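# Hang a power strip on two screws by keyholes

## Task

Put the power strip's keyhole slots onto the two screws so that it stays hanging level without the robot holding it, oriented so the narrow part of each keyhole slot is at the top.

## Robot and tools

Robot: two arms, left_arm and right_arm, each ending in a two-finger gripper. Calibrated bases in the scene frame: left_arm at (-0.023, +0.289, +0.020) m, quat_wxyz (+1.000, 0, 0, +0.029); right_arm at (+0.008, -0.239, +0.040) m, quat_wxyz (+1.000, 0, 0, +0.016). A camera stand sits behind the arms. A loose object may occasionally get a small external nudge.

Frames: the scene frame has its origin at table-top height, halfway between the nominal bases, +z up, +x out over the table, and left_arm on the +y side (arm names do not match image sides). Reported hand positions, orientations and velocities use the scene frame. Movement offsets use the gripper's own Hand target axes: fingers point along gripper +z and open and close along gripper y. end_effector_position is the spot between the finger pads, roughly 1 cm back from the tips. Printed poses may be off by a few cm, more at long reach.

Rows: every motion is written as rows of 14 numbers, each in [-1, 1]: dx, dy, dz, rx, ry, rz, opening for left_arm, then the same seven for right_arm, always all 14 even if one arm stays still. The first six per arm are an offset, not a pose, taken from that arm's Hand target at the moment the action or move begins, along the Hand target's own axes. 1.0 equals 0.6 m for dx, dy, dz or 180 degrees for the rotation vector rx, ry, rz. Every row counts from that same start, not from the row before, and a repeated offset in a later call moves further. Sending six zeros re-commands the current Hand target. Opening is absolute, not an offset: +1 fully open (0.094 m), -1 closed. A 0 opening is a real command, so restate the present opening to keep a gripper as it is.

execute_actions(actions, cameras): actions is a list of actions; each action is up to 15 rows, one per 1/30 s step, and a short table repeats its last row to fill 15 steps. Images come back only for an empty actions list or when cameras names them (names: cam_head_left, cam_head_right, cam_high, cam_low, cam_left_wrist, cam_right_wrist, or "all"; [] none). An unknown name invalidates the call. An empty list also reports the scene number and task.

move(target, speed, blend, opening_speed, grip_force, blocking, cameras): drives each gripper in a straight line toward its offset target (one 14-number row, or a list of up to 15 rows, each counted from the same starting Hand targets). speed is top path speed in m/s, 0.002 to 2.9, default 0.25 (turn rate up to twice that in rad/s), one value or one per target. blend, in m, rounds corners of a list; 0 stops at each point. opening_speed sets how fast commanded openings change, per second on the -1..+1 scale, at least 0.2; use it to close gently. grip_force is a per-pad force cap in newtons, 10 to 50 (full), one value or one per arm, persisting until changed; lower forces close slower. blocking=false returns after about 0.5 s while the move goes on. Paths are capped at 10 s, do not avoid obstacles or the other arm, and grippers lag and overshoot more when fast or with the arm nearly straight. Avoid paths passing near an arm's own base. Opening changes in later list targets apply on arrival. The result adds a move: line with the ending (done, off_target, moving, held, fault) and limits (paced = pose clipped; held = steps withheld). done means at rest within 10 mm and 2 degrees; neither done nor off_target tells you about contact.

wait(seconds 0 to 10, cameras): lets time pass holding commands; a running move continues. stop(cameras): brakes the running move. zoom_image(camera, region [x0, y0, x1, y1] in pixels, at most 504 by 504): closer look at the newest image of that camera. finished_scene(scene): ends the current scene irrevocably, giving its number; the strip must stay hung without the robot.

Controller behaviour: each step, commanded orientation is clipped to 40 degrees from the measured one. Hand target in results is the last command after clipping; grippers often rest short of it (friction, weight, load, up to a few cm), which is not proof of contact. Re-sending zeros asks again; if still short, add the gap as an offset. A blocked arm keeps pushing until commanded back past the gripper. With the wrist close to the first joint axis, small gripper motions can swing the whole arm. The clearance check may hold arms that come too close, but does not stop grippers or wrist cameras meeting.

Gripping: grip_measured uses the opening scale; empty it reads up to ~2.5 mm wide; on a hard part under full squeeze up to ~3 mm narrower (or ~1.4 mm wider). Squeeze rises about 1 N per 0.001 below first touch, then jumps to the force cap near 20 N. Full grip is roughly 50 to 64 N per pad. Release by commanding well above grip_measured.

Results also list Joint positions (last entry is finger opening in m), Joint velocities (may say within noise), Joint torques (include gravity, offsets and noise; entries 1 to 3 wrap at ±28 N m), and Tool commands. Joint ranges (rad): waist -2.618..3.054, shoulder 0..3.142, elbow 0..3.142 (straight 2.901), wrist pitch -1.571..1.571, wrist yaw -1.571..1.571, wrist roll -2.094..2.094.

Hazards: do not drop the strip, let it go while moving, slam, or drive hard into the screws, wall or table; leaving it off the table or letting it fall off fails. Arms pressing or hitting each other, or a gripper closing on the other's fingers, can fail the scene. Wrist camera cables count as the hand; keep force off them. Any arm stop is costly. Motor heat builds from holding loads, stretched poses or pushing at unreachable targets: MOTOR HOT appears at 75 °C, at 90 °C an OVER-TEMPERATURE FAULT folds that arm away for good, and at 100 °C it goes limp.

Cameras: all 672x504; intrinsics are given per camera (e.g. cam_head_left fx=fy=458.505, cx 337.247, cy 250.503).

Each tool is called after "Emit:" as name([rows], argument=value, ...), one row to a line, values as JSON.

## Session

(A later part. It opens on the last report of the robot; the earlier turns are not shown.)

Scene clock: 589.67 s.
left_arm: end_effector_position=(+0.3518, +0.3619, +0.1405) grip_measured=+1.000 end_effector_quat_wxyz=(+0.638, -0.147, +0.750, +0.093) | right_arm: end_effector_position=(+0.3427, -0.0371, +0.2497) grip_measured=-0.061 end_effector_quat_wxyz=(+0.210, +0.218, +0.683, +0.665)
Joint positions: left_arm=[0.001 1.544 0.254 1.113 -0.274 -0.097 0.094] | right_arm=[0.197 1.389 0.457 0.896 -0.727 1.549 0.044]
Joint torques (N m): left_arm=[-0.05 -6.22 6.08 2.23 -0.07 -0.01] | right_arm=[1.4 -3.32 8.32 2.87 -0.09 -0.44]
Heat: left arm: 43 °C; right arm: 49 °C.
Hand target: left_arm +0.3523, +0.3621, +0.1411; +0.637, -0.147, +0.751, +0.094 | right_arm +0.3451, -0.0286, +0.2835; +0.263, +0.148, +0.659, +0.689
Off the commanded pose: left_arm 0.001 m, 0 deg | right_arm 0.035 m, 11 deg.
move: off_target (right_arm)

Emit:
move([
  [0,0,0,0,0,0,1, -0.004,0.03,-0.02,-0.006,0,-0.010,-0.2],
  [0,0,0,0,0,0,1, -0.0007,0.005,0.0,-0.006,0,-0.010,-0.2],
], speed=0.06, cameras=["cam_head_right","cam_head_left"])

Emit:
zoom_image(camera="cam_head_right", region=[305, 185, 355, 235])

Emit:
zoom_image(camera="cam_head_right", region=[400, 100, 450, 150])

Emit:
zoom_image(camera="cam_head_left", region=[305, 185, 355, 235])

Emit:
zoom_image(camera="cam_head_left", region=[380, 110, 430, 160])

Scene clock: 599.70 s.
left_arm: end_effector_position=(+0.3518, +0.3619, +0.1405) grip_measured=+1.000 end_effector_quat_wxyz=(+0.638, -0.147, +0.750, +0.093) | right_arm: end_effector_position=(+0.3471, -0.0379, +0.2554) grip_measured=-0.061 end_effector_quat_wxyz=(+0.232, +0.207, +0.674, +0.670)
Joint positions: left_arm=[0.001 1.544 0.254 1.113 -0.274 -0.097 0.094] | right_arm=[0.198 1.41 0.457 0.96 -0.709 1.54 0.044]
Joint torques (N m): left_arm=[-0.03 -6.22 6.06 2.24 -0.06 -0.01] | right_arm=[1.24 -3.93 8.05 2.66 -0.35 -0.49]
Heat: left arm: 43 °C; right arm: 49 °C.
Hand target: left_arm +0.3523, +0.3621, +0.1411; +0.637, -0.147, +0.751, +0.094 | right_arm +0.3450, -0.0289, +0.2865; +0.276, +0.135, +0.654, +0.691
Off the commanded pose: left_arm 0.001 m, 0 deg | right_arm 0.033 m, 10 deg.
move: off_target (right_arm)
Images, in order (width x height): cam_head_left 672x504, cam_head_right 672x504.

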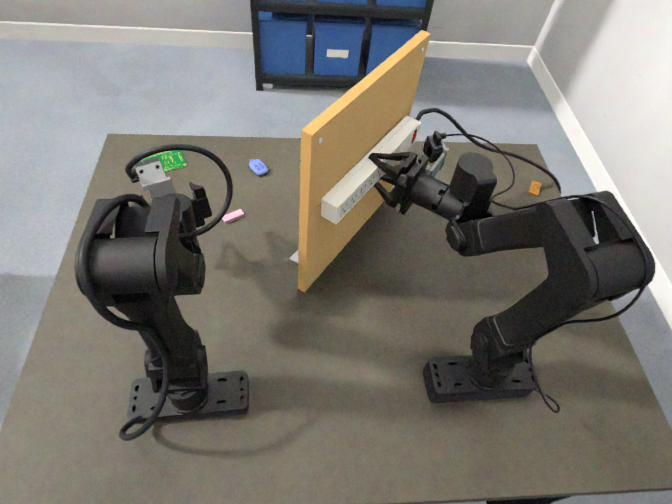

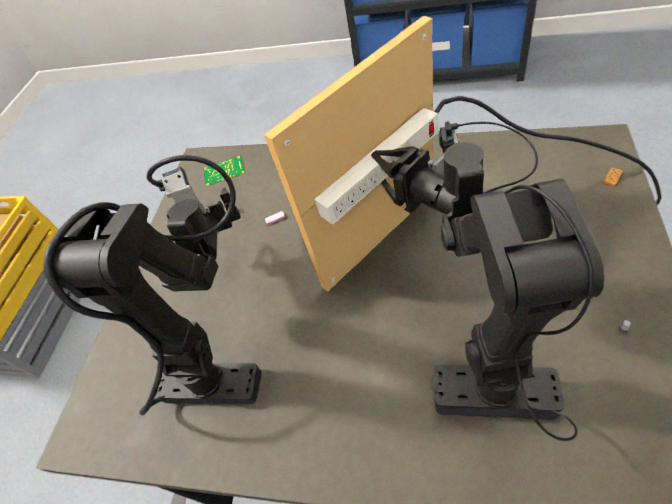

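Scaled by 10.080.

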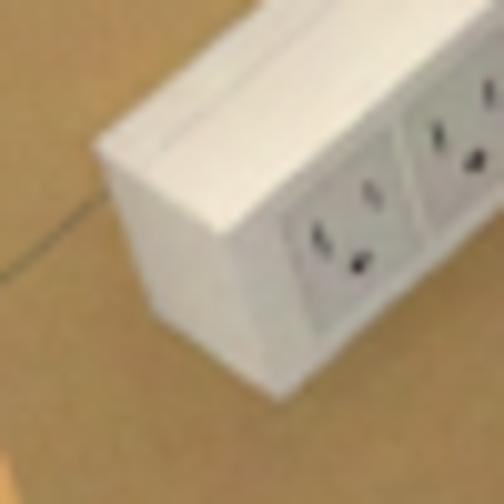

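Scaled by 10.080.

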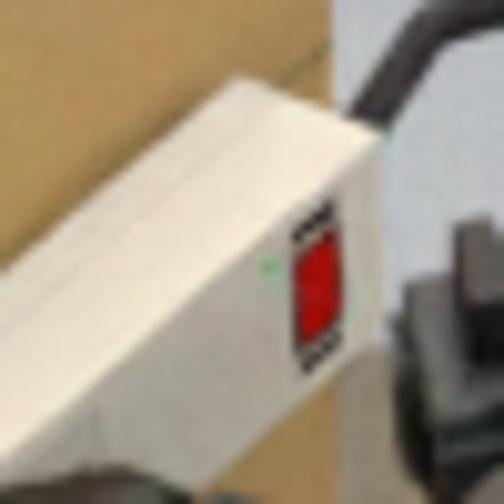

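Scaled by 10.080.

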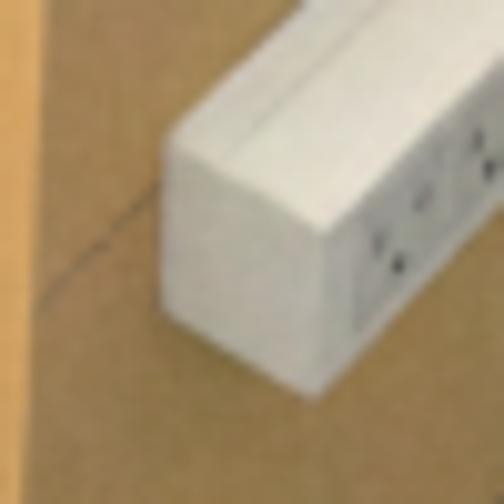

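Scaled by 10.080.

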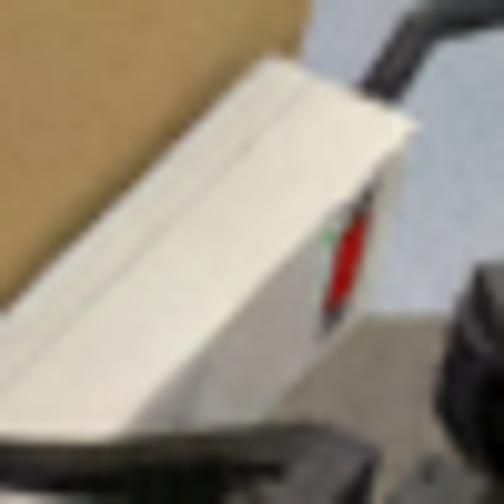

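Emit:
move([
  [0,0,0,0,0,0,1, -0.0015,0.0235,-0.02,0,0,0.001,-0.2],
  [0,0,0,0,0,0,1, 0.0037,-0.006,0.0017,0,0,0.001,-0.2],
], speed=0.06)

Scene clock: 618.37 s.
left_arm: end_effector_position=(+0.3518, +0.3619, +0.1405) grip_measured=+1.000 end_effector_quat_wxyz=(+0.638, -0.147, +0.750, +0.093) | right_arm: end_effector_position=(+0.3459, -0.0393, +0.2590) grip_measured=-0.061 end_effector_quat_wxyz=(+0.234, +0.202, +0.670, +0.675)
Joint positions: left_arm=[0.001 1.544 0.254 1.113 -0.274 -0.097 0.094] | right_arm=[0.19 1.409 0.452 0.986 -0.722 1.549 0.044]
Joint torques (N m): left_arm=[-0.03 -6.22 6.05 2.24 -0.07 0] | right_arm=[2.43 -2.74 7.86 2.65 -0.07 -0.53]
Heat: left arm: 43 °C; right arm: 50 °C.
Hand target: left_arm +0.3523, +0.3621, +0.1411; +0.637, -0.147, +0.751, +0.094 | right_arm +0.3445, -0.0268, +0.2827; +0.274, +0.136, +0.654, +0.692
Off the commanded pose: left_arm 0.001 m, 0 deg | right_arm 0.027 m, 9 deg.
move: off_target (right_arm)

Emit:
move(target=[0,0,0,0,0,0,1, 0.0047,-0.016,-0.004,0.004,0,0.003,-0.2], speed=0.05)

Scene clock: 621.90 s.
left_arm: end_effector_position=(+0.3518, +0.3619, +0.1405) grip_measured=+1.000 end_effector_quat_wxyz=(+0.638, -0.147, +0.750, +0.093) | right_arm: end_effector_position=(+0.3454, -0.0394, +0.2583) grip_measured=-0.061 end_effector_quat_wxyz=(+0.236, +0.200, +0.664, +0.681)
Joint positions: left_arm=[0.001 1.544 0.254 1.113 -0.274 -0.097 0.094] | right_arm=[0.19 1.431 0.439 1.044 -0.722 1.564 0.044]
Joint torques (N m): left_arm=[-0.03 -6.23 6.06 2.24 -0.06 -0.01] | right_arm=[2.5 -2.71 7.19 2.36 -0.05 -0.67]
Heat: left arm: 43 °C; right arm: 49 °C.
Hand target: left_arm +0.3523, +0.3621, +0.1411; +0.637, -0.147, +0.751, +0.094 | right_arm +0.3428, -0.0272, +0.2726; +0.270, +0.141, +0.658, +0.689
Off the commanded pose: left_arm 0.001 m, 0 deg | right_arm 0.019 m, 8 deg.
move: off_target (right_arm)

Emit:
move(target=[0,0,0,0,0,0,1, 0.002,-0.006,-0.004,0.02,0,0.003,-0.2], speed=0.05)

Scene clock: 625.27 s.
left_arm: end_effector_position=(+0.3518, +0.3619, +0.1405) grip_measured=+1.000 end_effector_quat_wxyz=(+0.638, -0.147, +0.750, +0.093) | right_arm: end_effector_position=(+0.3458, -0.0385, +0.2537) grip_measured=-0.061 end_effector_quat_wxyz=(+0.238, +0.205, +0.671, +0.672)
Joint positions: left_arm=[0.001 1.544 0.254 1.113 -0.274 -0.097 0.094] | right_arm=[0.2 1.419 0.439 1.001 -0.701 1.541 0.044]
Joint torques (N m): left_arm=[-0.05 -6.22 6.06 2.23 -0.07 -0.01] | right_arm=[1.61 -5.9 8.03 1.52 -0.26 -0.77]
Heat: left arm: 43 °C; right arm: 50 °C.
Hand target: left_arm +0.3523, +0.3621, +0.1411; +0.637, -0.147, +0.751, +0.094 | right_arm +0.3412, -0.0286, +0.2686; +0.262, +0.153, +0.678, +0.669
Off the commanded pose: left_arm 0.001 m, 0 deg | right_arm 0.019 m, 7 deg.
move: off_target (right_arm)

Emit:
move(target=[0,0,0,0,0,0,1, 0.001,-0.004,0.002,0.004,0,0.006,-0.2], speed=0.05)

Scene clock: 627.90 s.
left_arm: end_effector_position=(+0.3518, +0.3619, +0.1405) grip_measured=+1.000 end_effector_quat_wxyz=(+0.638, -0.147, +0.750, +0.093) | right_arm: end_effector_position=(+0.3467, -0.0375, +0.2532) grip_measured=-0.061 end_effector_quat_wxyz=(+0.236, +0.208, +0.672, +0.670)
Joint positions: left_arm=[0.001 1.544 0.254 1.113 -0.274 -0.097 0.094] | right_arm=[0.204 1.419 0.445 0.988 -0.696 1.541 0.044]
Joint torques (N m): left_arm=[-0.03 -6.22 6.05 2.24 -0.07 -0.01] | right_arm=[1.68 -6.06 7.9 1.43 -0.25 -0.71]
Heat: left arm: 43 °C; right arm: 50 °C.
Hand target: left_arm +0.3523, +0.3621, +0.1411; +0.637, -0.147, +0.751, +0.094 | right_arm +0.3417, -0.0274, +0.2661; +0.255, +0.161, +0.681, +0.667
Off the commanded pose: left_arm 0.001 m, 0 deg | right_arm 0.017 m, 6 deg.
move: off_target (right_arm)

Emit:
move(target=[0,0,0,0,0,0,1, 0.001,-0.006,0.002,0.003,0.003,0.004,-0.2], speed=0.05, cameras=["cam_head_right","cam_head_left"])

Emit:
zoom_image(camera="cam_head_right", region=[305, 95, 445, 235])

Emit:
zoom_image(camera="cam_head_left", region=[305, 95, 445, 235])

Scene clock: 632.13 s.
left_arm: end_effector_position=(+0.3518, +0.3619, +0.1405) grip_measured=+1.000 end_effector_quat_wxyz=(+0.638, -0.147, +0.750, +0.093) | right_arm: end_effector_position=(+0.3469, -0.0372, +0.2530) grip_measured=-0.061 end_effector_quat_wxyz=(+0.234, +0.209, +0.673, +0.670)
Joint positions: left_arm=[0.001 1.544 0.254 1.113 -0.274 -0.097 0.094] | right_arm=[0.204 1.419 0.448 0.982 -0.698 1.544 0.044]
Joint torques (N m): left_arm=[-0.03 -6.22 6.06 2.23 -0.06 -0.01] | right_arm=[1.61 -5.15 8.06 1.41 -0.33 -0.71]
Heat: left arm: 43 °C; right arm: 50 °C.
Hand target: left_arm +0.3523, +0.3621, +0.1411; +0.637, -0.147, +0.751, +0.094 | right_arm +0.3423, -0.0263, +0.2626; +0.247, +0.163, +0.684, +0.666
Off the commanded pose: left_arm 0.001 m, 0 deg | right_arm 0.015 m, 6 deg.
move: off_target (right_arm)
Images, in order (width x height): cam_head_left 672x504, cam_head_right 672x504.

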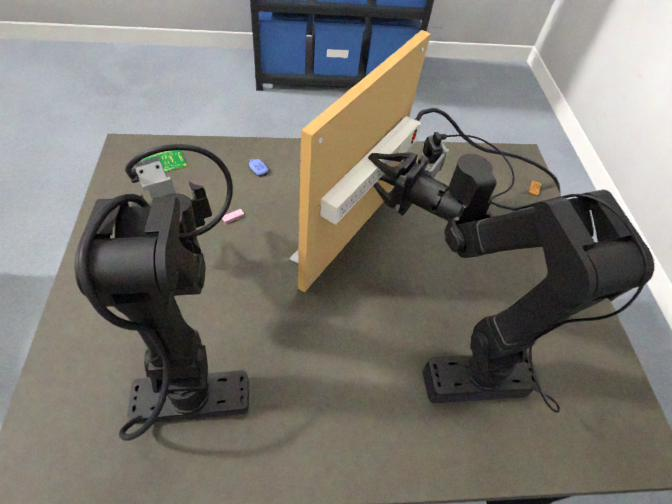

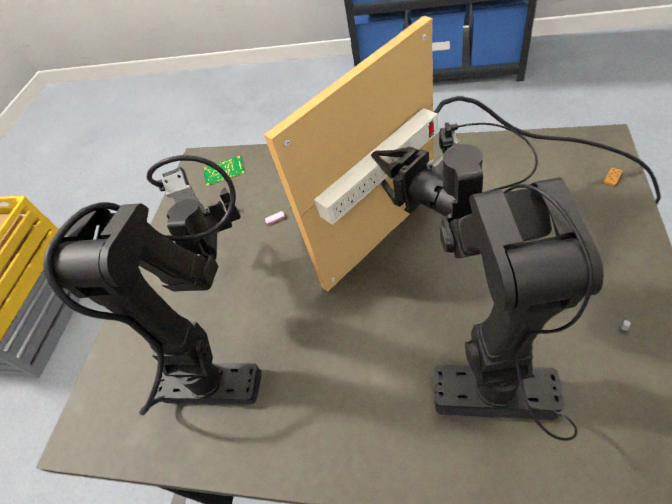

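Scaled by 3.600.

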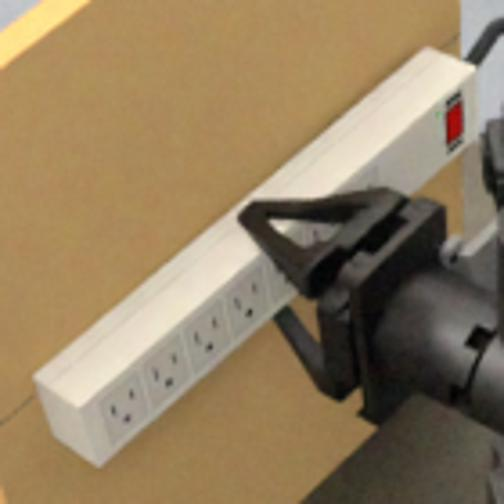

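Scaled by 3.600.

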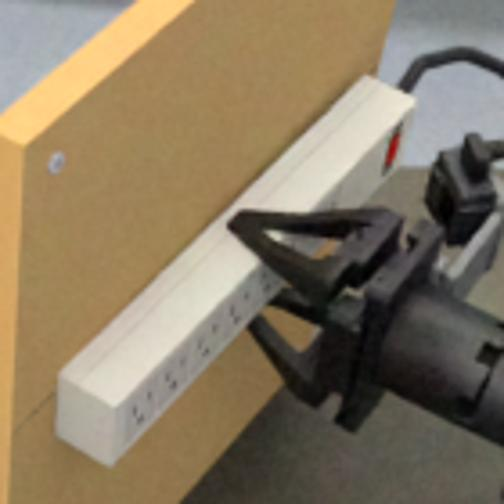

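Emit:
zoom_image(camera="cam_head_right", region=[305, 165, 375, 235])

Emit:
zoom_image(camera="cam_head_right", region=[375, 95, 445, 165])

Emit:
zoom_image(camera="cam_head_left", region=[310, 165, 380, 235])

Emit:
zoom_image(camera="cam_head_left", region=[355, 105, 425, 175])

Scaled by 7.200.

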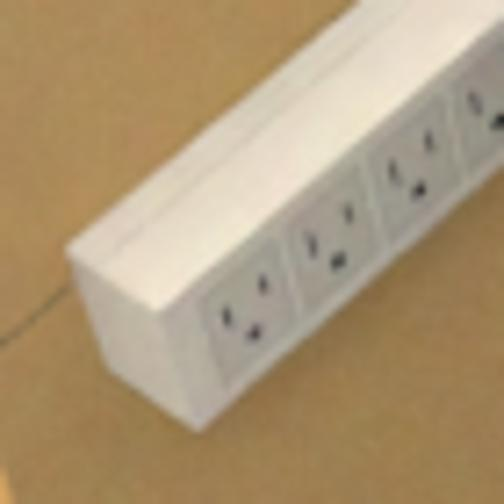

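Scaled by 7.200.

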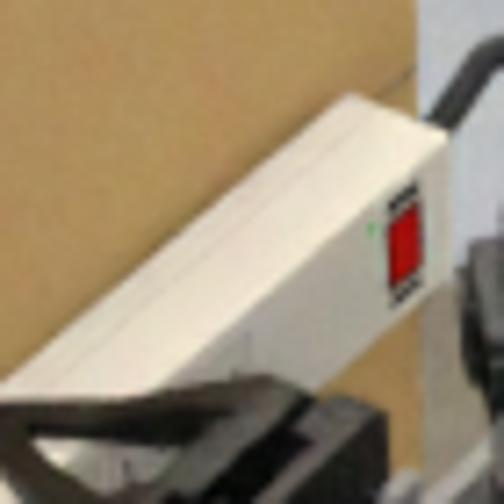

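Scaled by 7.200.

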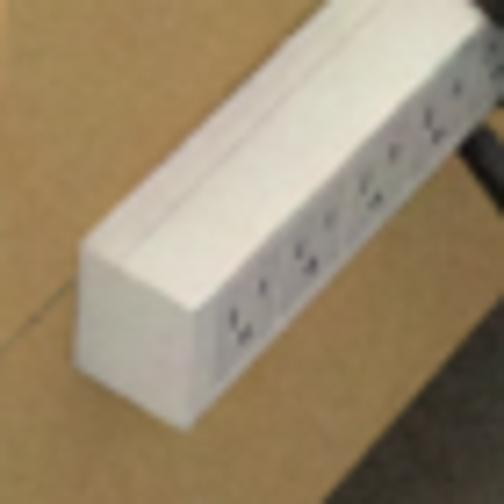

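Scaled by 7.200.

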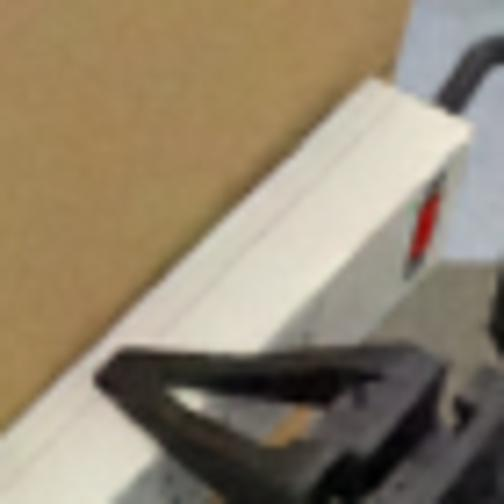

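Emit:
execute_actions(actions=[], cameras=["cam_head_left","cam_head_right"])

Scene clock: 650.53 s.
left_arm: end_effector_position=(+0.3518, +0.3619, +0.1405) grip_measured=+1.000 end_effector_quat_wxyz=(+0.638, -0.147, +0.750, +0.093) | right_arm: end_effector_position=(+0.3469, -0.0372, +0.2530) grip_measured=-0.061 end_effector_quat_wxyz=(+0.234, +0.209, +0.673, +0.670)
Joint positions: left_arm=[0.001 1.544 0.254 1.113 -0.274 -0.097 0.094] | right_arm=[0.204 1.419 0.448 0.982 -0.698 1.544 0.044]
Joint velocities: within noise
Joint torques (N m): left_arm=[-0.03 -6.23 6.05 2.23 -0.07 0] | right_arm=[1.65 -5.14 8.1 1.42 -0.33 -0.7]
Heat: left arm: 43 °C; right arm: 51 °C.
Hand target: left_arm +0.3523, +0.3621, +0.1411; +0.637, -0.147, +0.751, +0.094 | right_arm +0.3423, -0.0263, +0.2626; +0.247, +0.163, +0.684, +0.666
Tool commands: left_gripper/opening=+1.0 right_gripper/opening=-0.2
Off the commanded pose: left_arm 0.001 m, 0 deg | right_arm 0.015 m, 6 deg.
Images, in order (width x height): cam_head_left 672x504, cam_head_right 672x504.

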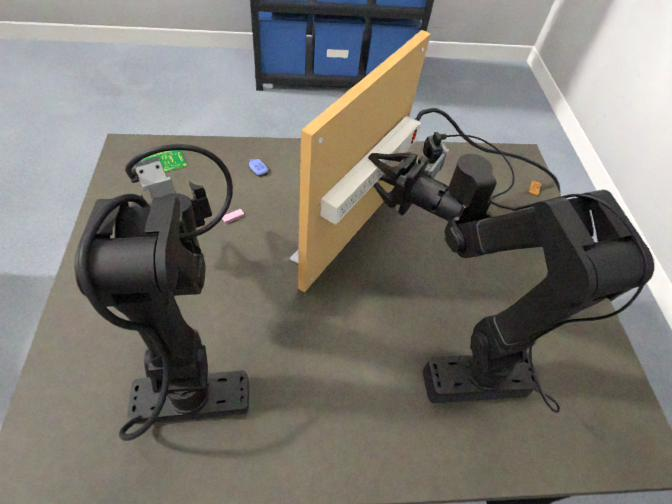

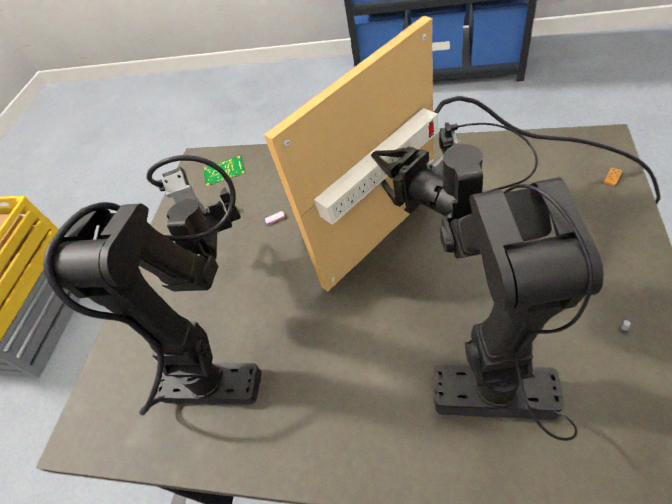

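Emit:
zoom_image(camera="cam_head_left", region=[310, 105, 430, 225])

Emit:
zoom_image(camera="cam_head_right", region=[310, 95, 450, 225])

Scaled by 4.200.

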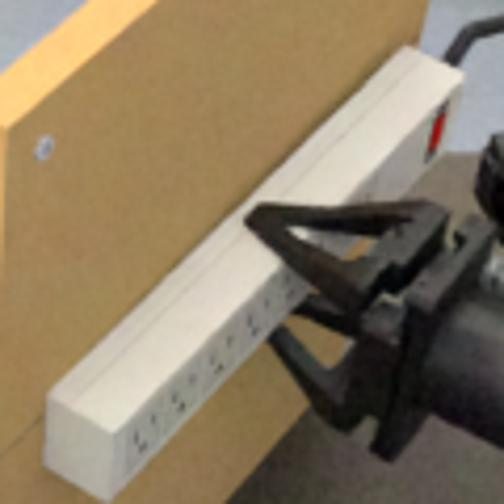

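Scaled by 3.600.

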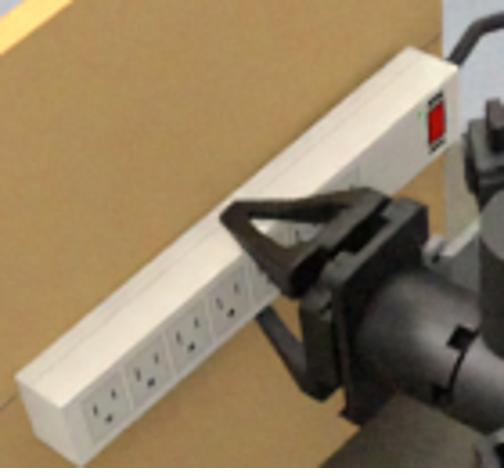

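Emit:
move([
  [0,0,0,0,0,0,1,0,0,0.002,0,0.008,0.004,-0.2],
  [0,0,0,0,0,0,1,0,0,0.002,0,0.008,-0.004,-0.2],
], speed=0.05, cameras=["cam_head_left","cam_head_right"])

Scene clock: 661.07 s.
left_arm: end_effector_position=(+0.3518, +0.3619, +0.1405) grip_measured=+1.000 end_effector_quat_wxyz=(+0.638, -0.147, +0.750, +0.093) | right_arm: end_effector_position=(+0.3472, -0.0365, +0.2529) grip_measured=-0.061 end_effector_quat_wxyz=(+0.229, +0.209, +0.675, +0.670)
Joint positions: left_arm=[0.001 1.544 0.254 1.113 -0.274 -0.097 0.094] | right_arm=[0.203 1.419 0.456 0.966 -0.707 1.543 0.044]
Joint torques (N m): left_arm=[-0.05 -6.23 6.06 2.24 -0.06 -0.01] | right_arm=[1.02 -4.07 8.59 1.53 -0.62 -0.84]
Heat: left arm: 43 °C; right arm: 51 °C.
Hand target: left_arm +0.3523, +0.3621, +0.1411; +0.637, -0.147, +0.751, +0.094 | right_arm +0.3430, -0.0253, +0.2625; +0.243, +0.150, +0.688, +0.667
Off the commanded pose: left_arm 0.001 m, 0 deg | right_arm 0.015 m, 7 deg.
move: off_target (right_arm)
Images, in order (width x height): cam_head_left 672x504, cam_head_right 672x504.

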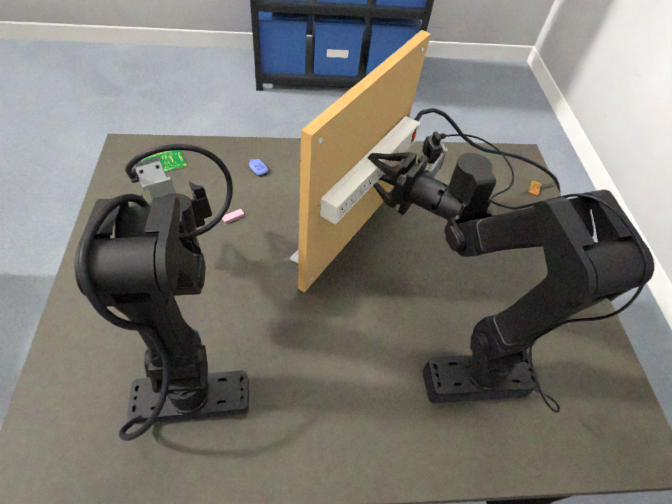

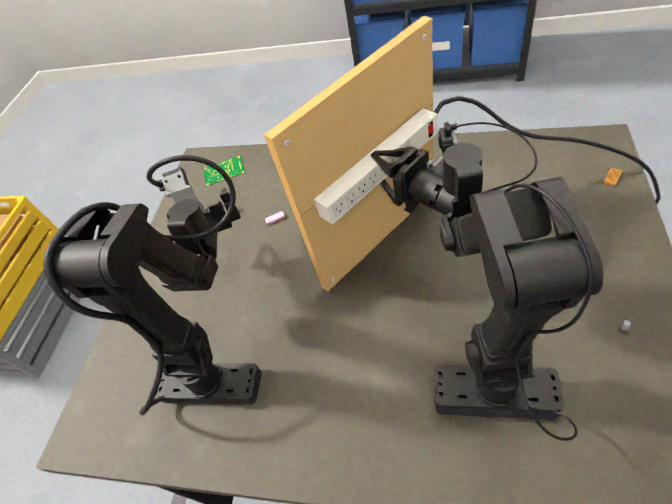

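Emit:
zoom_image(camera="cam_head_left", region=[375, 105, 435, 165])

Emit:
zoom_image(camera="cam_head_right", region=[385, 95, 445, 155])

Emit:
zoom_image(camera="cam_head_right", region=[305, 160, 365, 220])

Scaled by 8.400.

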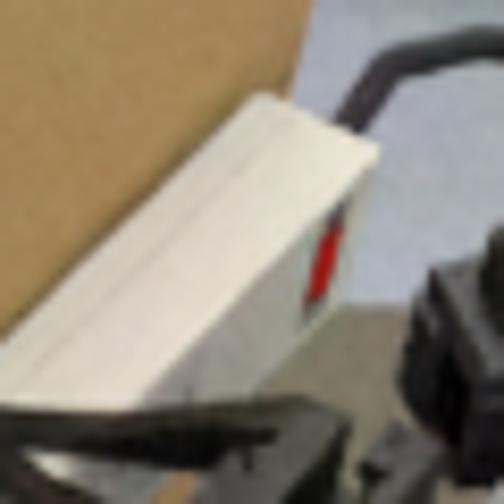

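Scaled by 8.400.

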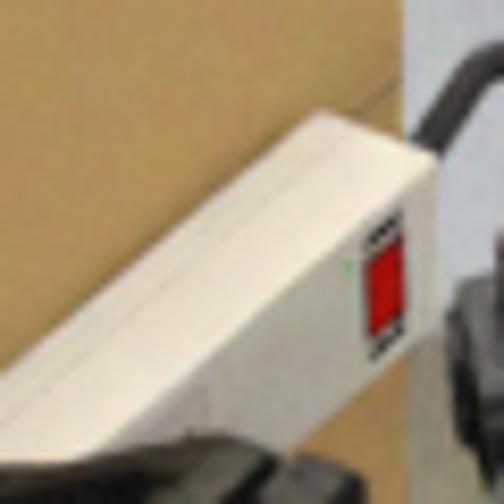

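Scaled by 8.400.

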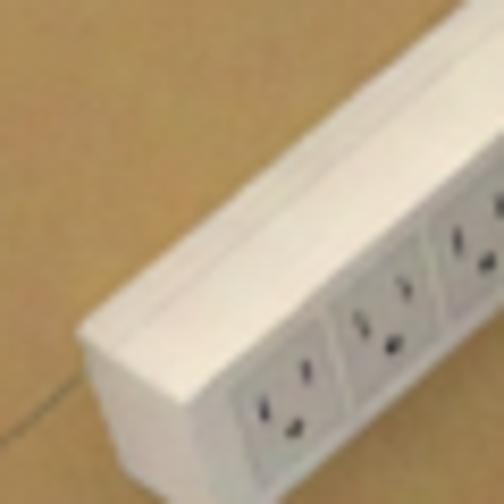

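Emit:
move(target=[0,0,0,0,0,0,1,0,0,0,0,0.002,0.01,-0.2], speed=0.05)

Emit:
move(target=[0,0,0,0,0,0,1,0,-0.004,0,0,0,-0.004,-0.2], speed=0.05)

Emit:
move(target=[0,0,0,0,0,0,1,0,0,0,0,0,-0.008,-0.2], speed=0.05)

Scene clock: 675.70 s.
left_arm: end_effector_position=(+0.3518, +0.3619, +0.1405) grip_measured=+1.000 end_effector_quat_wxyz=(+0.638, -0.147, +0.750, +0.093) | right_arm: end_effector_position=(+0.3472, -0.0365, +0.2530) grip_measured=-0.061 end_effector_quat_wxyz=(+0.227, +0.208, +0.676, +0.670)
Joint positions: left_arm=[0.001 1.544 0.254 1.113 -0.274 -0.097 0.094] | right_arm=[0.2 1.419 0.459 0.961 -0.713 1.544 0.044]
Joint torques (N m): left_arm=[-0.03 -6.22 6.06 2.24 -0.06 0] | right_arm=[0.92 -4.04 8.66 1.53 -0.68 -0.58]
Heat: left arm: 43 °C; right arm: 53 °C.
Hand target: left_arm +0.3523, +0.3621, +0.1411; +0.637, -0.147, +0.751, +0.094 | right_arm +0.3430, -0.0253, +0.2626; +0.230, +0.159, +0.687, +0.671
Off the commanded pose: left_arm 0.001 m, 0 deg | right_arm 0.015 m, 6 deg.
move: off_target (right_arm)

Scene clock: 676.40 s.
left_arm: end_effector_position=(+0.3518, +0.3619, +0.1405) grip_measured=+1.000 end_effector_quat_wxyz=(+0.638, -0.147, +0.750, +0.093) | right_arm: end_effector_position=(+0.3472, -0.0365, +0.2530) grip_measured=-0.061 end_effector_quat_wxyz=(+0.227, +0.208, +0.676, +0.670)
Joint positions: left_arm=[0.001 1.544 0.254 1.113 -0.274 -0.097 0.094] | right_arm=[0.2 1.419 0.459 0.961 -0.713 1.544 0.044]
Joint torques (N m): left_arm=[-0.03 -6.22 6.06 2.24 -0.06 -0.01] | right_arm=[0.83 -3.34 8.32 1.64 -0.68 -0.69]
Heat: left arm: 43 °C; right arm: 53 °C.
Hand target: left_arm +0.3523, +0.3621, +0.1411; +0.637, -0.147, +0.751, +0.094 | right_arm +0.3432, -0.0254, +0.2602; +0.234, +0.155, +0.688, +0.670
Off the commanded pose: left_arm 0.001 m, 0 deg | right_arm 0.014 m, 6 deg.
move: off_target (right_arm)

Scene clock: 677.10 s.
left_arm: end_effector_position=(+0.3518, +0.3619, +0.1405) grip_measured=+1.000 end_effector_quat_wxyz=(+0.638, -0.147, +0.750, +0.093) | right_arm: end_effector_position=(+0.3472, -0.0365, +0.2530) grip_measured=-0.061 end_effector_quat_wxyz=(+0.228, +0.207, +0.676, +0.670)
Joint positions: left_arm=[0.001 1.544 0.254 1.113 -0.274 -0.097 0.094] | right_arm=[0.2 1.419 0.459 0.961 -0.713 1.541 0.044]
Joint torques (N m): left_arm=[-0.03 -6.22 6.06 2.24 -0.07 -0.01] | right_arm=[0.91 -3.22 8.32 1.67 -0.66 -0.87]
Heat: left arm: 43 °C; right arm: 53 °C.
Hand target: left_arm +0.3523, +0.3621, +0.1411; +0.637, -0.147, +0.751, +0.094 | right_arm +0.3432, -0.0254, +0.2602; +0.243, +0.146, +0.690, +0.667
Off the commanded pose: left_arm 0.001 m, 0 deg | right_arm 0.014 m, 7 deg.
move: off_target (right_arm)

Emit:
move(target=[0,0,0,0,0,0,1,0,-0.008,0,0,0,0.004,-0.2], speed=0.05)

Emit:
move(target=[0,0,0,0,0,0,1,0,-0.008,0,0,0,0.0,-0.2], speed=0.05, cameras=["cam_head_left","cam_head_right"])

Scene clock: 680.30 s.
left_arm: end_effector_position=(+0.3518, +0.3619, +0.1405) grip_measured=+1.000 end_effector_quat_wxyz=(+0.638, -0.147, +0.750, +0.093) | right_arm: end_effector_position=(+0.3473, -0.0365, +0.2529) grip_measured=-0.061 end_effector_quat_wxyz=(+0.227, +0.205, +0.675, +0.671)
Joint positions: left_arm=[0.001 1.544 0.254 1.113 -0.274 -0.097 0.094] | right_arm=[0.198 1.426 0.459 0.972 -0.72 1.543 0.044]
Joint torques (N m): left_arm=[-0.05 -6.22 6.08 2.23 -0.07 0] | right_arm=[0.94 -2.37 7.65 1.75 -0.58 -0.8]
Heat: left arm: 43 °C; right arm: 52 °C.
Hand target: left_arm +0.3523, +0.3621, +0.1411; +0.637, -0.147, +0.751, +0.094 | right_arm +0.3438, -0.0258, +0.2554; +0.238, +0.150, +0.689, +0.668
Off the commanded pose: left_arm 0.001 m, 0 deg | right_arm 0.012 m, 7 deg.
move: off_target (right_arm)

Scene clock: 681.10 s.
left_arm: end_effector_position=(+0.3518, +0.3619, +0.1405) grip_measured=+1.000 end_effector_quat_wxyz=(+0.638, -0.147, +0.750, +0.093) | right_arm: end_effector_position=(+0.3474, -0.0365, +0.2529) grip_measured=-0.061 end_effector_quat_wxyz=(+0.225, +0.200, +0.674, +0.675)
Joint positions: left_arm=[0.001 1.544 0.254 1.113 -0.274 -0.097 0.094] | right_arm=[0.191 1.442 0.459 1 -0.738 1.549 0.044]
Joint torques (N m): left_arm=[-0.03 -6.22 6.06 2.24 -0.06 -0.01] | right_arm=[1.36 -2.1 7.05 1.76 -0.4 -0.84]
Heat: left arm: 43 °C; right arm: 52 °C.
Hand target: left_arm +0.3523, +0.3621, +0.1411; +0.637, -0.147, +0.751, +0.094 | right_arm +0.3444, -0.0261, +0.2508; +0.239, +0.150, +0.689, +0.668
Off the commanded pose: left_arm 0.001 m, 0 deg | right_arm 0.011 m, 6 deg.
move: off_target (right_arm)
Images, in order (width x height): cam_head_left 672x504, cam_head_right 672x504.

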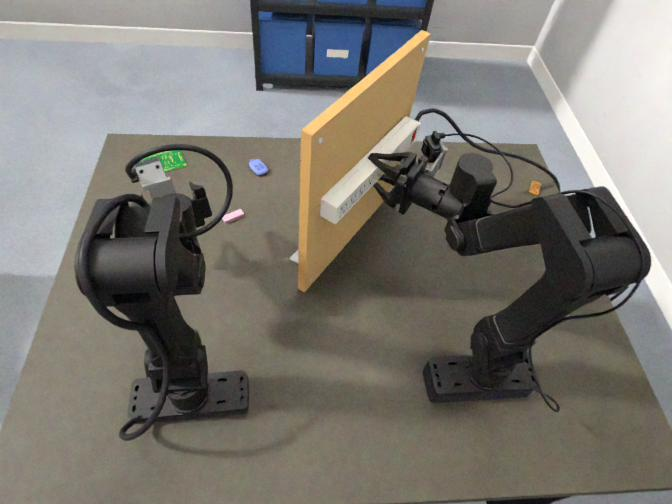

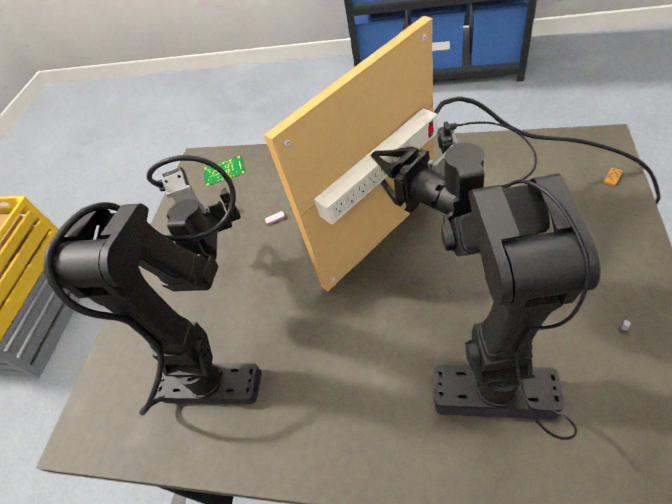

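Emit:
move(target=[0,0,0,0,0,0,1,0,-0.006,-0.006,0,0,0,-0.2], speed=0.05)

Emit:
move(target=[0,0,0,0,0,0,1,0,-0.006,-0.004,0,0,0,-0.2], speed=0.05)

Scene clock: 689.83 s.
left_arm: end_effector_position=(+0.3518, +0.3619, +0.1405) grip_measured=+1.000 end_effector_quat_wxyz=(+0.638, -0.147, +0.750, +0.093) | right_arm: end_effector_position=(+0.3474, -0.0366, +0.2526) grip_measured=-0.061 end_effector_quat_wxyz=(+0.224, +0.196, +0.673, +0.677)
Joint positions: left_arm=[0.001 1.544 0.254 1.113 -0.274 -0.097 0.094] | right_arm=[0.187 1.451 0.459 1.014 -0.749 1.55 0.044]
Joint torques (N m): left_arm=[-0.03 -6.22 6.08 2.24 -0.06 0] | right_arm=[0.73 -2.43 5.94 1.79 -0.41 -0.86]
Heat: left arm: 43 °C; right arm: 51 °C.
Hand target: left_arm +0.3523, +0.3621, +0.1411; +0.637, -0.147, +0.751, +0.094 | right_arm +0.3428, -0.0294, +0.2472; +0.238, +0.150, +0.689, +0.668
Off the commanded pose: left_arm 0.001 m, 0 deg | right_arm 0.010 m, 6 deg.
move: off_target (right_arm)

Scene clock: 690.57 s.
left_arm: end_effector_position=(+0.3518, +0.3619, +0.1405) grip_measured=+1.000 end_effector_quat_wxyz=(+0.638, -0.147, +0.750, +0.093) | right_arm: end_effector_position=(+0.3474, -0.0367, +0.2523) grip_measured=-0.061 end_effector_quat_wxyz=(+0.223, +0.192, +0.673, +0.679)
Joint positions: left_arm=[0.001 1.544 0.254 1.113 -0.274 -0.097 0.094] | right_arm=[0.183 1.461 0.459 1.03 -0.761 1.551 0.044]
Joint torques (N m): left_arm=[-0.03 -6.23 6.06 2.23 -0.06 -0.01] | right_arm=[0.43 -2.55 5.08 1.81 -0.36 -0.88]
Heat: left arm: 43 °C; right arm: 50 °C.
Hand target: left_arm +0.3523, +0.3621, +0.1411; +0.637, -0.147, +0.751, +0.094 | right_arm +0.3420, -0.0316, +0.2435; +0.238, +0.150, +0.689, +0.668
Off the commanded pose: left_arm 0.001 m, 0 deg | right_arm 0.011 m, 6 deg.
move: off_target (right_arm)

Emit:
move(target=[0,0,0,0,0,0,1,0,-0.004,-0.01,0,0,0,-0.2], speed=0.05)

Emit:
move(target=[0,0,0,0,0,0,1,0,-0.004,-0.01,0,0,0,-0.2], speed=0.05, cameras=["cam_head_left","cam_head_right"])

Scene clock: 697.73 s.
left_arm: end_effector_position=(+0.3518, +0.3619, +0.1405) grip_measured=+1.000 end_effector_quat_wxyz=(+0.638, -0.147, +0.750, +0.093) | right_arm: end_effector_position=(+0.3479, -0.0382, +0.2522) grip_measured=-0.061 end_effector_quat_wxyz=(+0.225, +0.194, +0.672, +0.678)
Joint positions: left_arm=[0.001 1.544 0.254 1.113 -0.274 -0.097 0.094] | right_arm=[0.179 1.461 0.456 1.035 -0.759 1.552 0.044]
Joint torques (N m): left_arm=[-0.05 -6.23 6.06 2.23 -0.06 -0.01] | right_arm=[-0.7 -3.12 3.92 1.85 -0.59 -0.89]
Heat: left arm: 43 °C; right arm: 49 °C.
Hand target: left_arm +0.3523, +0.3621, +0.1411; +0.637, -0.147, +0.751, +0.094 | right_arm +0.3391, -0.0368, +0.2411; +0.238, +0.150, +0.689, +0.668
Off the commanded pose: left_arm 0.001 m, 0 deg | right_arm 0.014 m, 6 deg.
move: off_target (right_arm)

Scene clock: 698.43 s.
left_arm: end_effector_position=(+0.3518, +0.3619, +0.1405) grip_measured=+1.000 end_effector_quat_wxyz=(+0.638, -0.147, +0.750, +0.093) | right_arm: end_effector_position=(+0.3476, -0.0387, +0.2522) grip_measured=-0.061 end_effector_quat_wxyz=(+0.227, +0.193, +0.671, +0.679)
Joint positions: left_arm=[0.001 1.544 0.254 1.113 -0.274 -0.097 0.094] | right_arm=[0.179 1.461 0.452 1.042 -0.757 1.552 0.044]
Joint torques (N m): left_arm=[-0.03 -6.2 6.05 2.23 -0.06 -0.01] | right_arm=[-1.99 -3.62 2.88 1.89 -0.79 -0.9]
Heat: left arm: 43 °C; right arm: 49 °C.
Hand target: left_arm +0.3523, +0.3621, +0.1411; +0.637, -0.147, +0.751, +0.094 | right_arm +0.3362, -0.0421, +0.2387; +0.238, +0.150, +0.689, +0.668
Off the commanded pose: left_arm 0.001 m, 0 deg | right_arm 0.018 m, 6 deg.
move: off_target (right_arm)
Images, in order (width x height): cam_head_left 672x504, cam_head_right 672x504.

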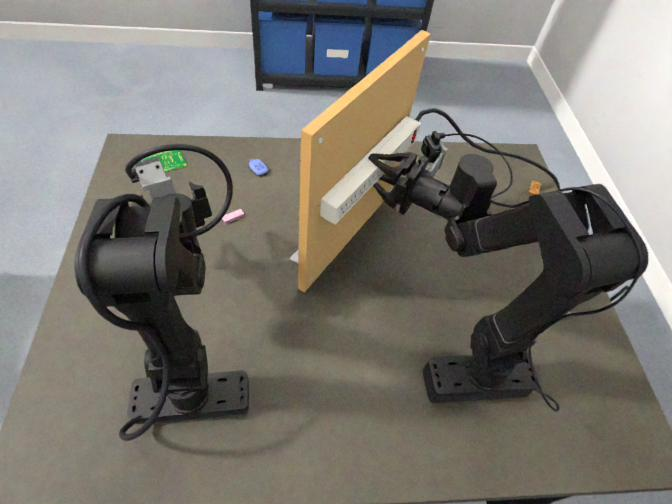

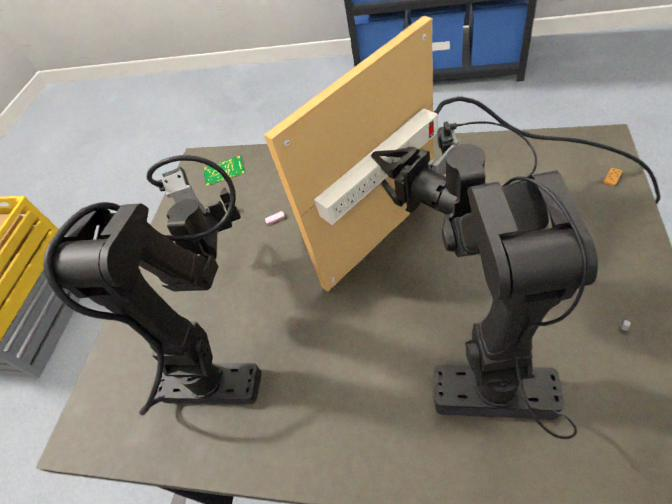

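Emit:
move(target=[0,0,0,0,0,0,1,0.004,-0.002,0.004,0,0,0,-0.2], speed=0.05)

Emit:
move(target=[0,0,0,0,0,0,1,0.004,-0.002,0.004,0,0,0,-0.2], speed=0.05)

Emit:
move(target=[0,0,0,0,0,0,1,0.004,-0.002,0.002,0,0,0,-0.2], speed=0.05)

Scene clock: 708.67 s.
left_arm: end_effector_position=(+0.3518, +0.3619, +0.1405) grip_measured=+1.000 end_effector_quat_wxyz=(+0.638, -0.147, +0.750, +0.093) | right_arm: end_effector_position=(+0.3477, -0.0387, +0.2520) grip_measured=-0.061 end_effector_quat_wxyz=(+0.228, +0.193, +0.669, +0.680)
Joint positions: left_arm=[0.001 1.544 0.254 1.113 -0.274 -0.097 0.094] | right_arm=[0.179 1.468 0.45 1.059 -0.757 1.556 0.044]
Joint torques (N m): left_arm=[-0.05 -6.23 6.08 2.24 -0.06 -0.01] | right_arm=[-0.99 -3.6 2.89 1.86 -0.68 -0.94]
Heat: left arm: 43 °C; right arm: 47 °C.
Hand target: left_arm +0.3523, +0.3621, +0.1411; +0.637, -0.147, +0.751, +0.094 | right_arm +0.3355, -0.0389, +0.2373; +0.238, +0.150, +0.689, +0.668
Off the commanded pose: left_arm 0.001 m, 0 deg | right_arm 0.019 m, 6 deg.
move: off_target (right_arm)

Scene clock: 709.47 s.
left_arm: end_effector_position=(+0.3518, +0.3619, +0.1405) grip_measured=+1.000 end_effector_quat_wxyz=(+0.638, -0.147, +0.750, +0.093) | right_arm: end_effector_position=(+0.3477, -0.0385, +0.2517) grip_measured=-0.061 end_effector_quat_wxyz=(+0.229, +0.193, +0.668, +0.682)
Joint positions: left_arm=[0.001 1.544 0.254 1.113 -0.274 -0.097 0.094] | right_arm=[0.181 1.474 0.445 1.076 -0.753 1.56 0.044]
Joint torques (N m): left_arm=[-0.03 -6.23 6.06 2.24 -0.07 -0.01] | right_arm=[-0.13 -3.32 2.91 1.82 -0.58 -0.96]
Heat: left arm: 43 °C; right arm: 47 °C.
Hand target: left_arm +0.3523, +0.3621, +0.1411; +0.637, -0.147, +0.751, +0.094 | right_arm +0.3349, -0.0356, +0.2357; +0.238, +0.150, +0.689, +0.668
Off the commanded pose: left_arm 0.001 m, 0 deg | right_arm 0.021 m, 6 deg.
move: off_target (right_arm)

Scene clock: 710.17 s.
left_arm: end_effector_position=(+0.3518, +0.3619, +0.1405) grip_measured=+1.000 end_effector_quat_wxyz=(+0.638, -0.147, +0.750, +0.093) | right_arm: end_effector_position=(+0.3476, -0.0384, +0.2518) grip_measured=-0.061 end_effector_quat_wxyz=(+0.232, +0.194, +0.666, +0.682)
Joint positions: left_arm=[0.001 1.544 0.254 1.113 -0.274 -0.097 0.094] | right_arm=[0.185 1.474 0.441 1.085 -0.743 1.562 0.044]
Joint torques (N m): left_arm=[-0.03 -6.22 6.08 2.23 -0.06 -0.01] | right_arm=[0.31 -3.12 2.78 1.82 -0.59 -0.96]
Heat: left arm: 43 °C; right arm: 47 °C.
Hand target: left_arm +0.3523, +0.3621, +0.1411; +0.637, -0.147, +0.751, +0.094 | right_arm +0.3336, -0.0334, +0.2342; +0.238, +0.150, +0.689, +0.668
Off the commanded pose: left_arm 0.001 m, 0 deg | right_arm 0.023 m, 6 deg.
move: off_target (right_arm)

Emit:
move(target=[0,0,0,0,0,0,1,0,0.006,-0.012,0,0,0.012,-0.2], speed=0.05)

Emit:
move(target=[0,0,0,0,0,0,1,0,0.002,-0.01,0,0,0.0,-0.2], speed=0.05)

Scene clock: 719.90 s.
left_arm: end_effector_position=(+0.3518, +0.3619, +0.1405) grip_measured=+1.000 end_effector_quat_wxyz=(+0.638, -0.147, +0.750, +0.093) | right_arm: end_effector_position=(+0.3475, -0.0384, +0.2516) grip_measured=-0.061 end_effector_quat_wxyz=(+0.230, +0.196, +0.665, +0.683)
Joint positions: left_arm=[0.001 1.544 0.254 1.113 -0.274 -0.097 0.094] | right_arm=[0.185 1.474 0.44 1.086 -0.742 1.566 0.044]
Joint torques (N m): left_arm=[-0.03 -6.22 6.06 2.24 -0.07 -0.01] | right_arm=[-1.14 -5.78 2.03 1.62 -0.82 -0.66]
Heat: left arm: 43 °C; right arm: 46 °C.
Hand target: left_arm +0.3523, +0.3621, +0.1411; +0.637, -0.147, +0.751, +0.094 | right_arm +0.3294, -0.0393, +0.2378; +0.226, +0.163, +0.686, +0.672
Off the commanded pose: left_arm 0.001 m, 0 deg | right_arm 0.023 m, 5 deg.
move: off_target (right_arm)

Scene clock: 721.07 s.
left_arm: end_effector_position=(+0.3518, +0.3619, +0.1405) grip_measured=+1.000 end_effector_quat_wxyz=(+0.638, -0.147, +0.750, +0.093) | right_arm: end_effector_position=(+0.3302, -0.0455, +0.2089) grip_measured=-0.061 end_effector_quat_wxyz=(+0.184, +0.220, +0.699, +0.654)
Joint positions: left_arm=[0.001 1.544 0.254 1.113 -0.274 -0.097 0.094] | right_arm=[0.153 1.467 0.369 0.988 -0.803 1.523 0.044]
Joint torques (N m): left_arm=[-0.05 -6.22 6.06 2.24 -0.06 -0.01] | right_arm=[-0.18 -7.72 5.82 2.24 -0.37 -0.36]
Heat: left arm: 43 °C; right arm: 46 °C.
Hand target: left_arm +0.3523, +0.3621, +0.1411; +0.637, -0.147, +0.751, +0.094 | right_arm +0.3262, -0.0443, +0.2390; +0.226, +0.163, +0.686, +0.673
Off the commanded pose: left_arm 0.001 m, 0 deg | right_arm 0.030 m, 9 deg.
move: off_target (right_arm)

Emit:
move([
  [0,0,0,0,0,0,1,-0.005,0.1,-0.03,0,-0.005,-0.008,-0.2],
  [0,0,0,0,0,0,1,-0.0103,0.042,0.005,0,-0.005,-0.008,-0.2],
  [0,0,0,0,0,0,1,-0.0103,0.0385,0.036,0,-0.005,-0.008,-0.2],
], speed=[0.1,0.06,0.03])

Scene clock: 741.80 s.
left_arm: end_effector_position=(+0.3518, +0.3619, +0.1405) grip_measured=+1.000 end_effector_quat_wxyz=(+0.638, -0.147, +0.750, +0.093) | right_arm: end_effector_position=(+0.3347, -0.0406, +0.2227) grip_measured=-0.061 end_effector_quat_wxyz=(+0.196, +0.233, +0.707, +0.639)
Joint positions: left_arm=[0.001 1.544 0.254 1.113 -0.274 -0.097 0.094] | right_arm=[0.194 1.374 0.42 0.811 -0.724 1.496 0.044]
Joint torques (N m): left_arm=[-0.05 -6.22 6.06 2.24 -0.07 -0.01] | right_arm=[1.17 -3.58 10.06 2.58 -0.4 -0.35]
Heat: left arm: 43 °C; right arm: 48 °C.
Hand target: left_arm +0.3523, +0.3621, +0.1411; +0.637, -0.147, +0.751, +0.094 | right_arm +0.3410, -0.0284, +0.2626; +0.240, +0.160, +0.686, +0.668
Off the commanded pose: left_arm 0.001 m, 0 deg | right_arm 0.042 m, 11 deg.
move: off_target (right_arm)

Emit:
move([
  [0,0,0,0,0,0,1,0,0.08,-0.02,0,0,0.0,-0.2],
], speed=0.1)

Scene clock: 745.60 s.
left_arm: end_effector_position=(+0.3518, +0.3619, +0.1405) grip_measured=+1.000 end_effector_quat_wxyz=(+0.638, -0.147, +0.750, +0.093) | right_arm: end_effector_position=(+0.3291, -0.0410, +0.2555) grip_measured=-0.061 end_effector_quat_wxyz=(+0.183, +0.239, +0.710, +0.637)
Joint positions: left_arm=[0.001 1.544 0.254 1.113 -0.274 -0.097 0.094] | right_arm=[0.191 1.234 0.506 0.562 -0.736 1.504 0.044]
Joint torques (N m): left_arm=[-0.03 -6.22 6.06 2.24 -0.06 -0.01] | right_arm=[0.06 -7.06 10.93 2.43 -0.51 -0.42]
Heat: left arm: 43 °C; right arm: 50 °C.
Hand target: left_arm +0.3523, +0.3621, +0.1411; +0.637, -0.147, +0.751, +0.094 | right_arm +0.3297, -0.0357, +0.3101; +0.239, +0.160, +0.686, +0.668
Off the commanded pose: left_arm 0.001 m, 0 deg | right_arm 0.055 m, 12 deg.
move: off_target (right_arm)

Emit:
execute_actions(actions=[], cameras=["cam_head_left","cam_head_right","cam_low"])

Scene clock: 750.47 s.
left_arm: end_effector_position=(+0.3518, +0.3619, +0.1405) grip_measured=+1.000 end_effector_quat_wxyz=(+0.638, -0.147, +0.750, +0.093) | right_arm: end_effector_position=(+0.3290, -0.0409, +0.2554) grip_measured=-0.061 end_effector_quat_wxyz=(+0.183, +0.239, +0.710, +0.637)
Joint positions: left_arm=[0.001 1.544 0.254 1.113 -0.274 -0.097 0.094] | right_arm=[0.191 1.234 0.506 0.562 -0.737 1.504 0.044]
Joint velocities: within noise
Joint torques (N m): left_arm=[-0.03 -6.22 6.08 2.24 -0.06 0] | right_arm=[0.14 -7.06 10.93 2.41 -0.5 -0.42]
Heat: left arm: 43 °C; right arm: 53 °C.
Hand target: left_arm +0.3523, +0.3621, +0.1411; +0.637, -0.147, +0.751, +0.094 | right_arm +0.3296, -0.0357, +0.3101; +0.239, +0.160, +0.686, +0.668
Tool commands: left_gripper/opening=+1.0 right_gripper/opening=-0.2
Off the commanded pose: left_arm 0.001 m, 0 deg | right_arm 0.055 m, 12 deg.
Images, in order (width x height): cam_head_left 672x504, cam_head_right 672x504, cam_low 672x504.

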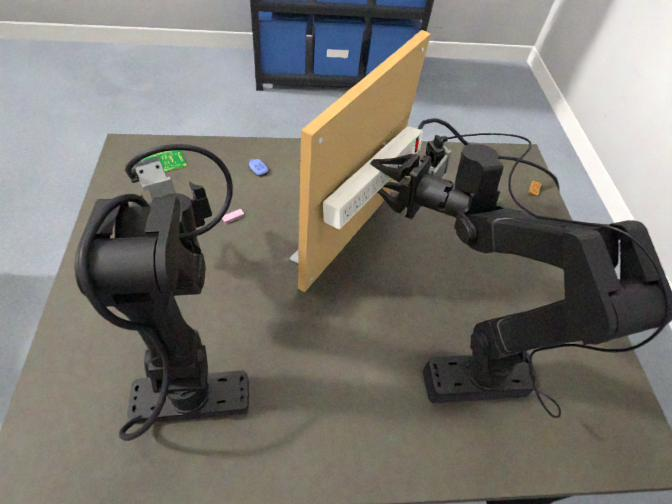

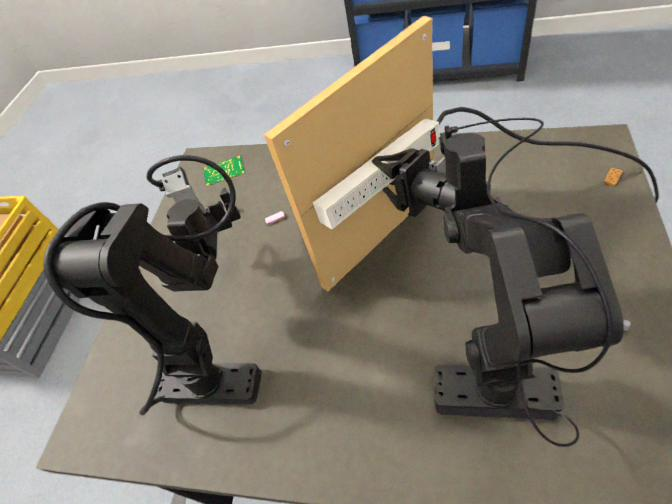

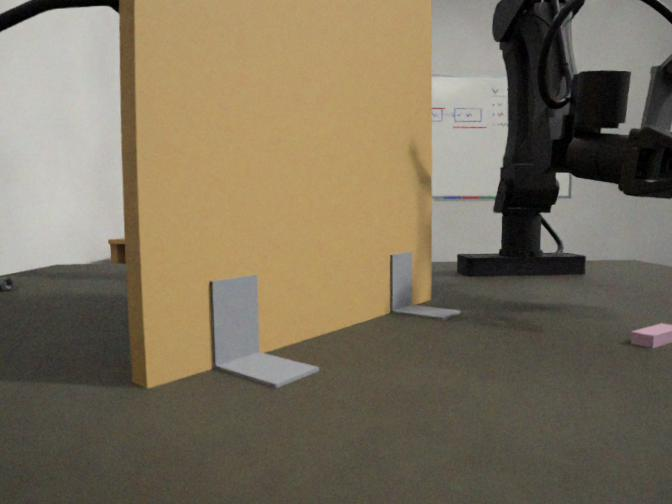

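Emit:
zoom_image(camera="cam_head_right", region=[300, 105, 450, 235])

Emit:
zoom_image(camera="cam_head_left", region=[310, 110, 440, 240])

Scaled by 3.360.

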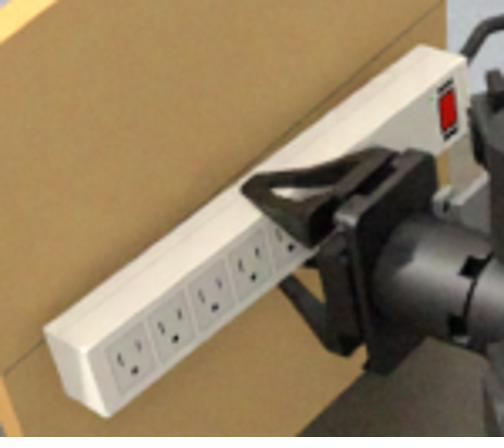

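Scaled by 3.877.

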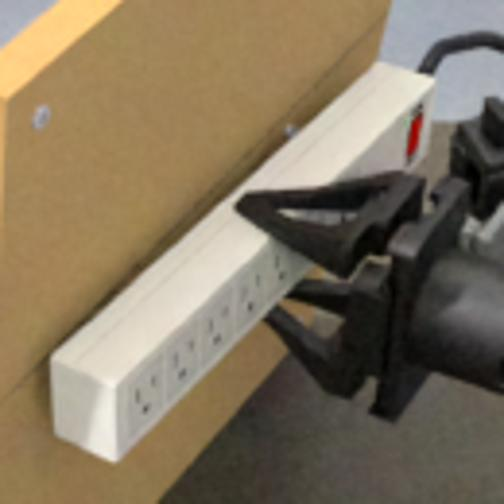

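Emit:
move([
  [0,0,0,0,0,0,1,-0.002,0.07,-0.01,-0.01,0,-0.016,-0.2],
  [0,0,0,0,0,0,1,-0.002,0.0,-0.01,-0.01,0,-0.016,-0.2],
], speed=[0.1,0.06])

Scene clock: 768.50 s.
left_arm: end_effector_position=(+0.3518, +0.3619, +0.1405) grip_measured=+1.000 end_effector_quat_wxyz=(+0.638, -0.147, +0.750, +0.093) | right_arm: end_effector_position=(+0.3300, -0.0440, +0.2891) grip_measured=-0.061 end_effector_quat_wxyz=(+0.221, +0.195, +0.695, +0.655)
Joint positions: left_arm=[0.001 1.544 0.254 1.113 -0.274 -0.097 0.094] | right_arm=[0.17 1.201 0.538 0.604 -0.769 1.477 0.044]
Joint torques (N m): left_arm=[-0.05 -6.22 6.06 2.23 -0.07 -0.01] | right_arm=[-0.13 -3.19 6.93 2.65 -0.41 -0.41]
Heat: left arm: 43 °C; right arm: 58 °C.
Hand target: left_arm +0.3523, +0.3621, +0.1411; +0.637, -0.147, +0.751, +0.094 | right_arm +0.3274, -0.0415, +0.3103; +0.259, +0.139, +0.679, +0.673
Off the commanded pose: left_arm 0.001 m, 0 deg | right_arm 0.021 m, 8 deg.
move: off_target (right_arm)


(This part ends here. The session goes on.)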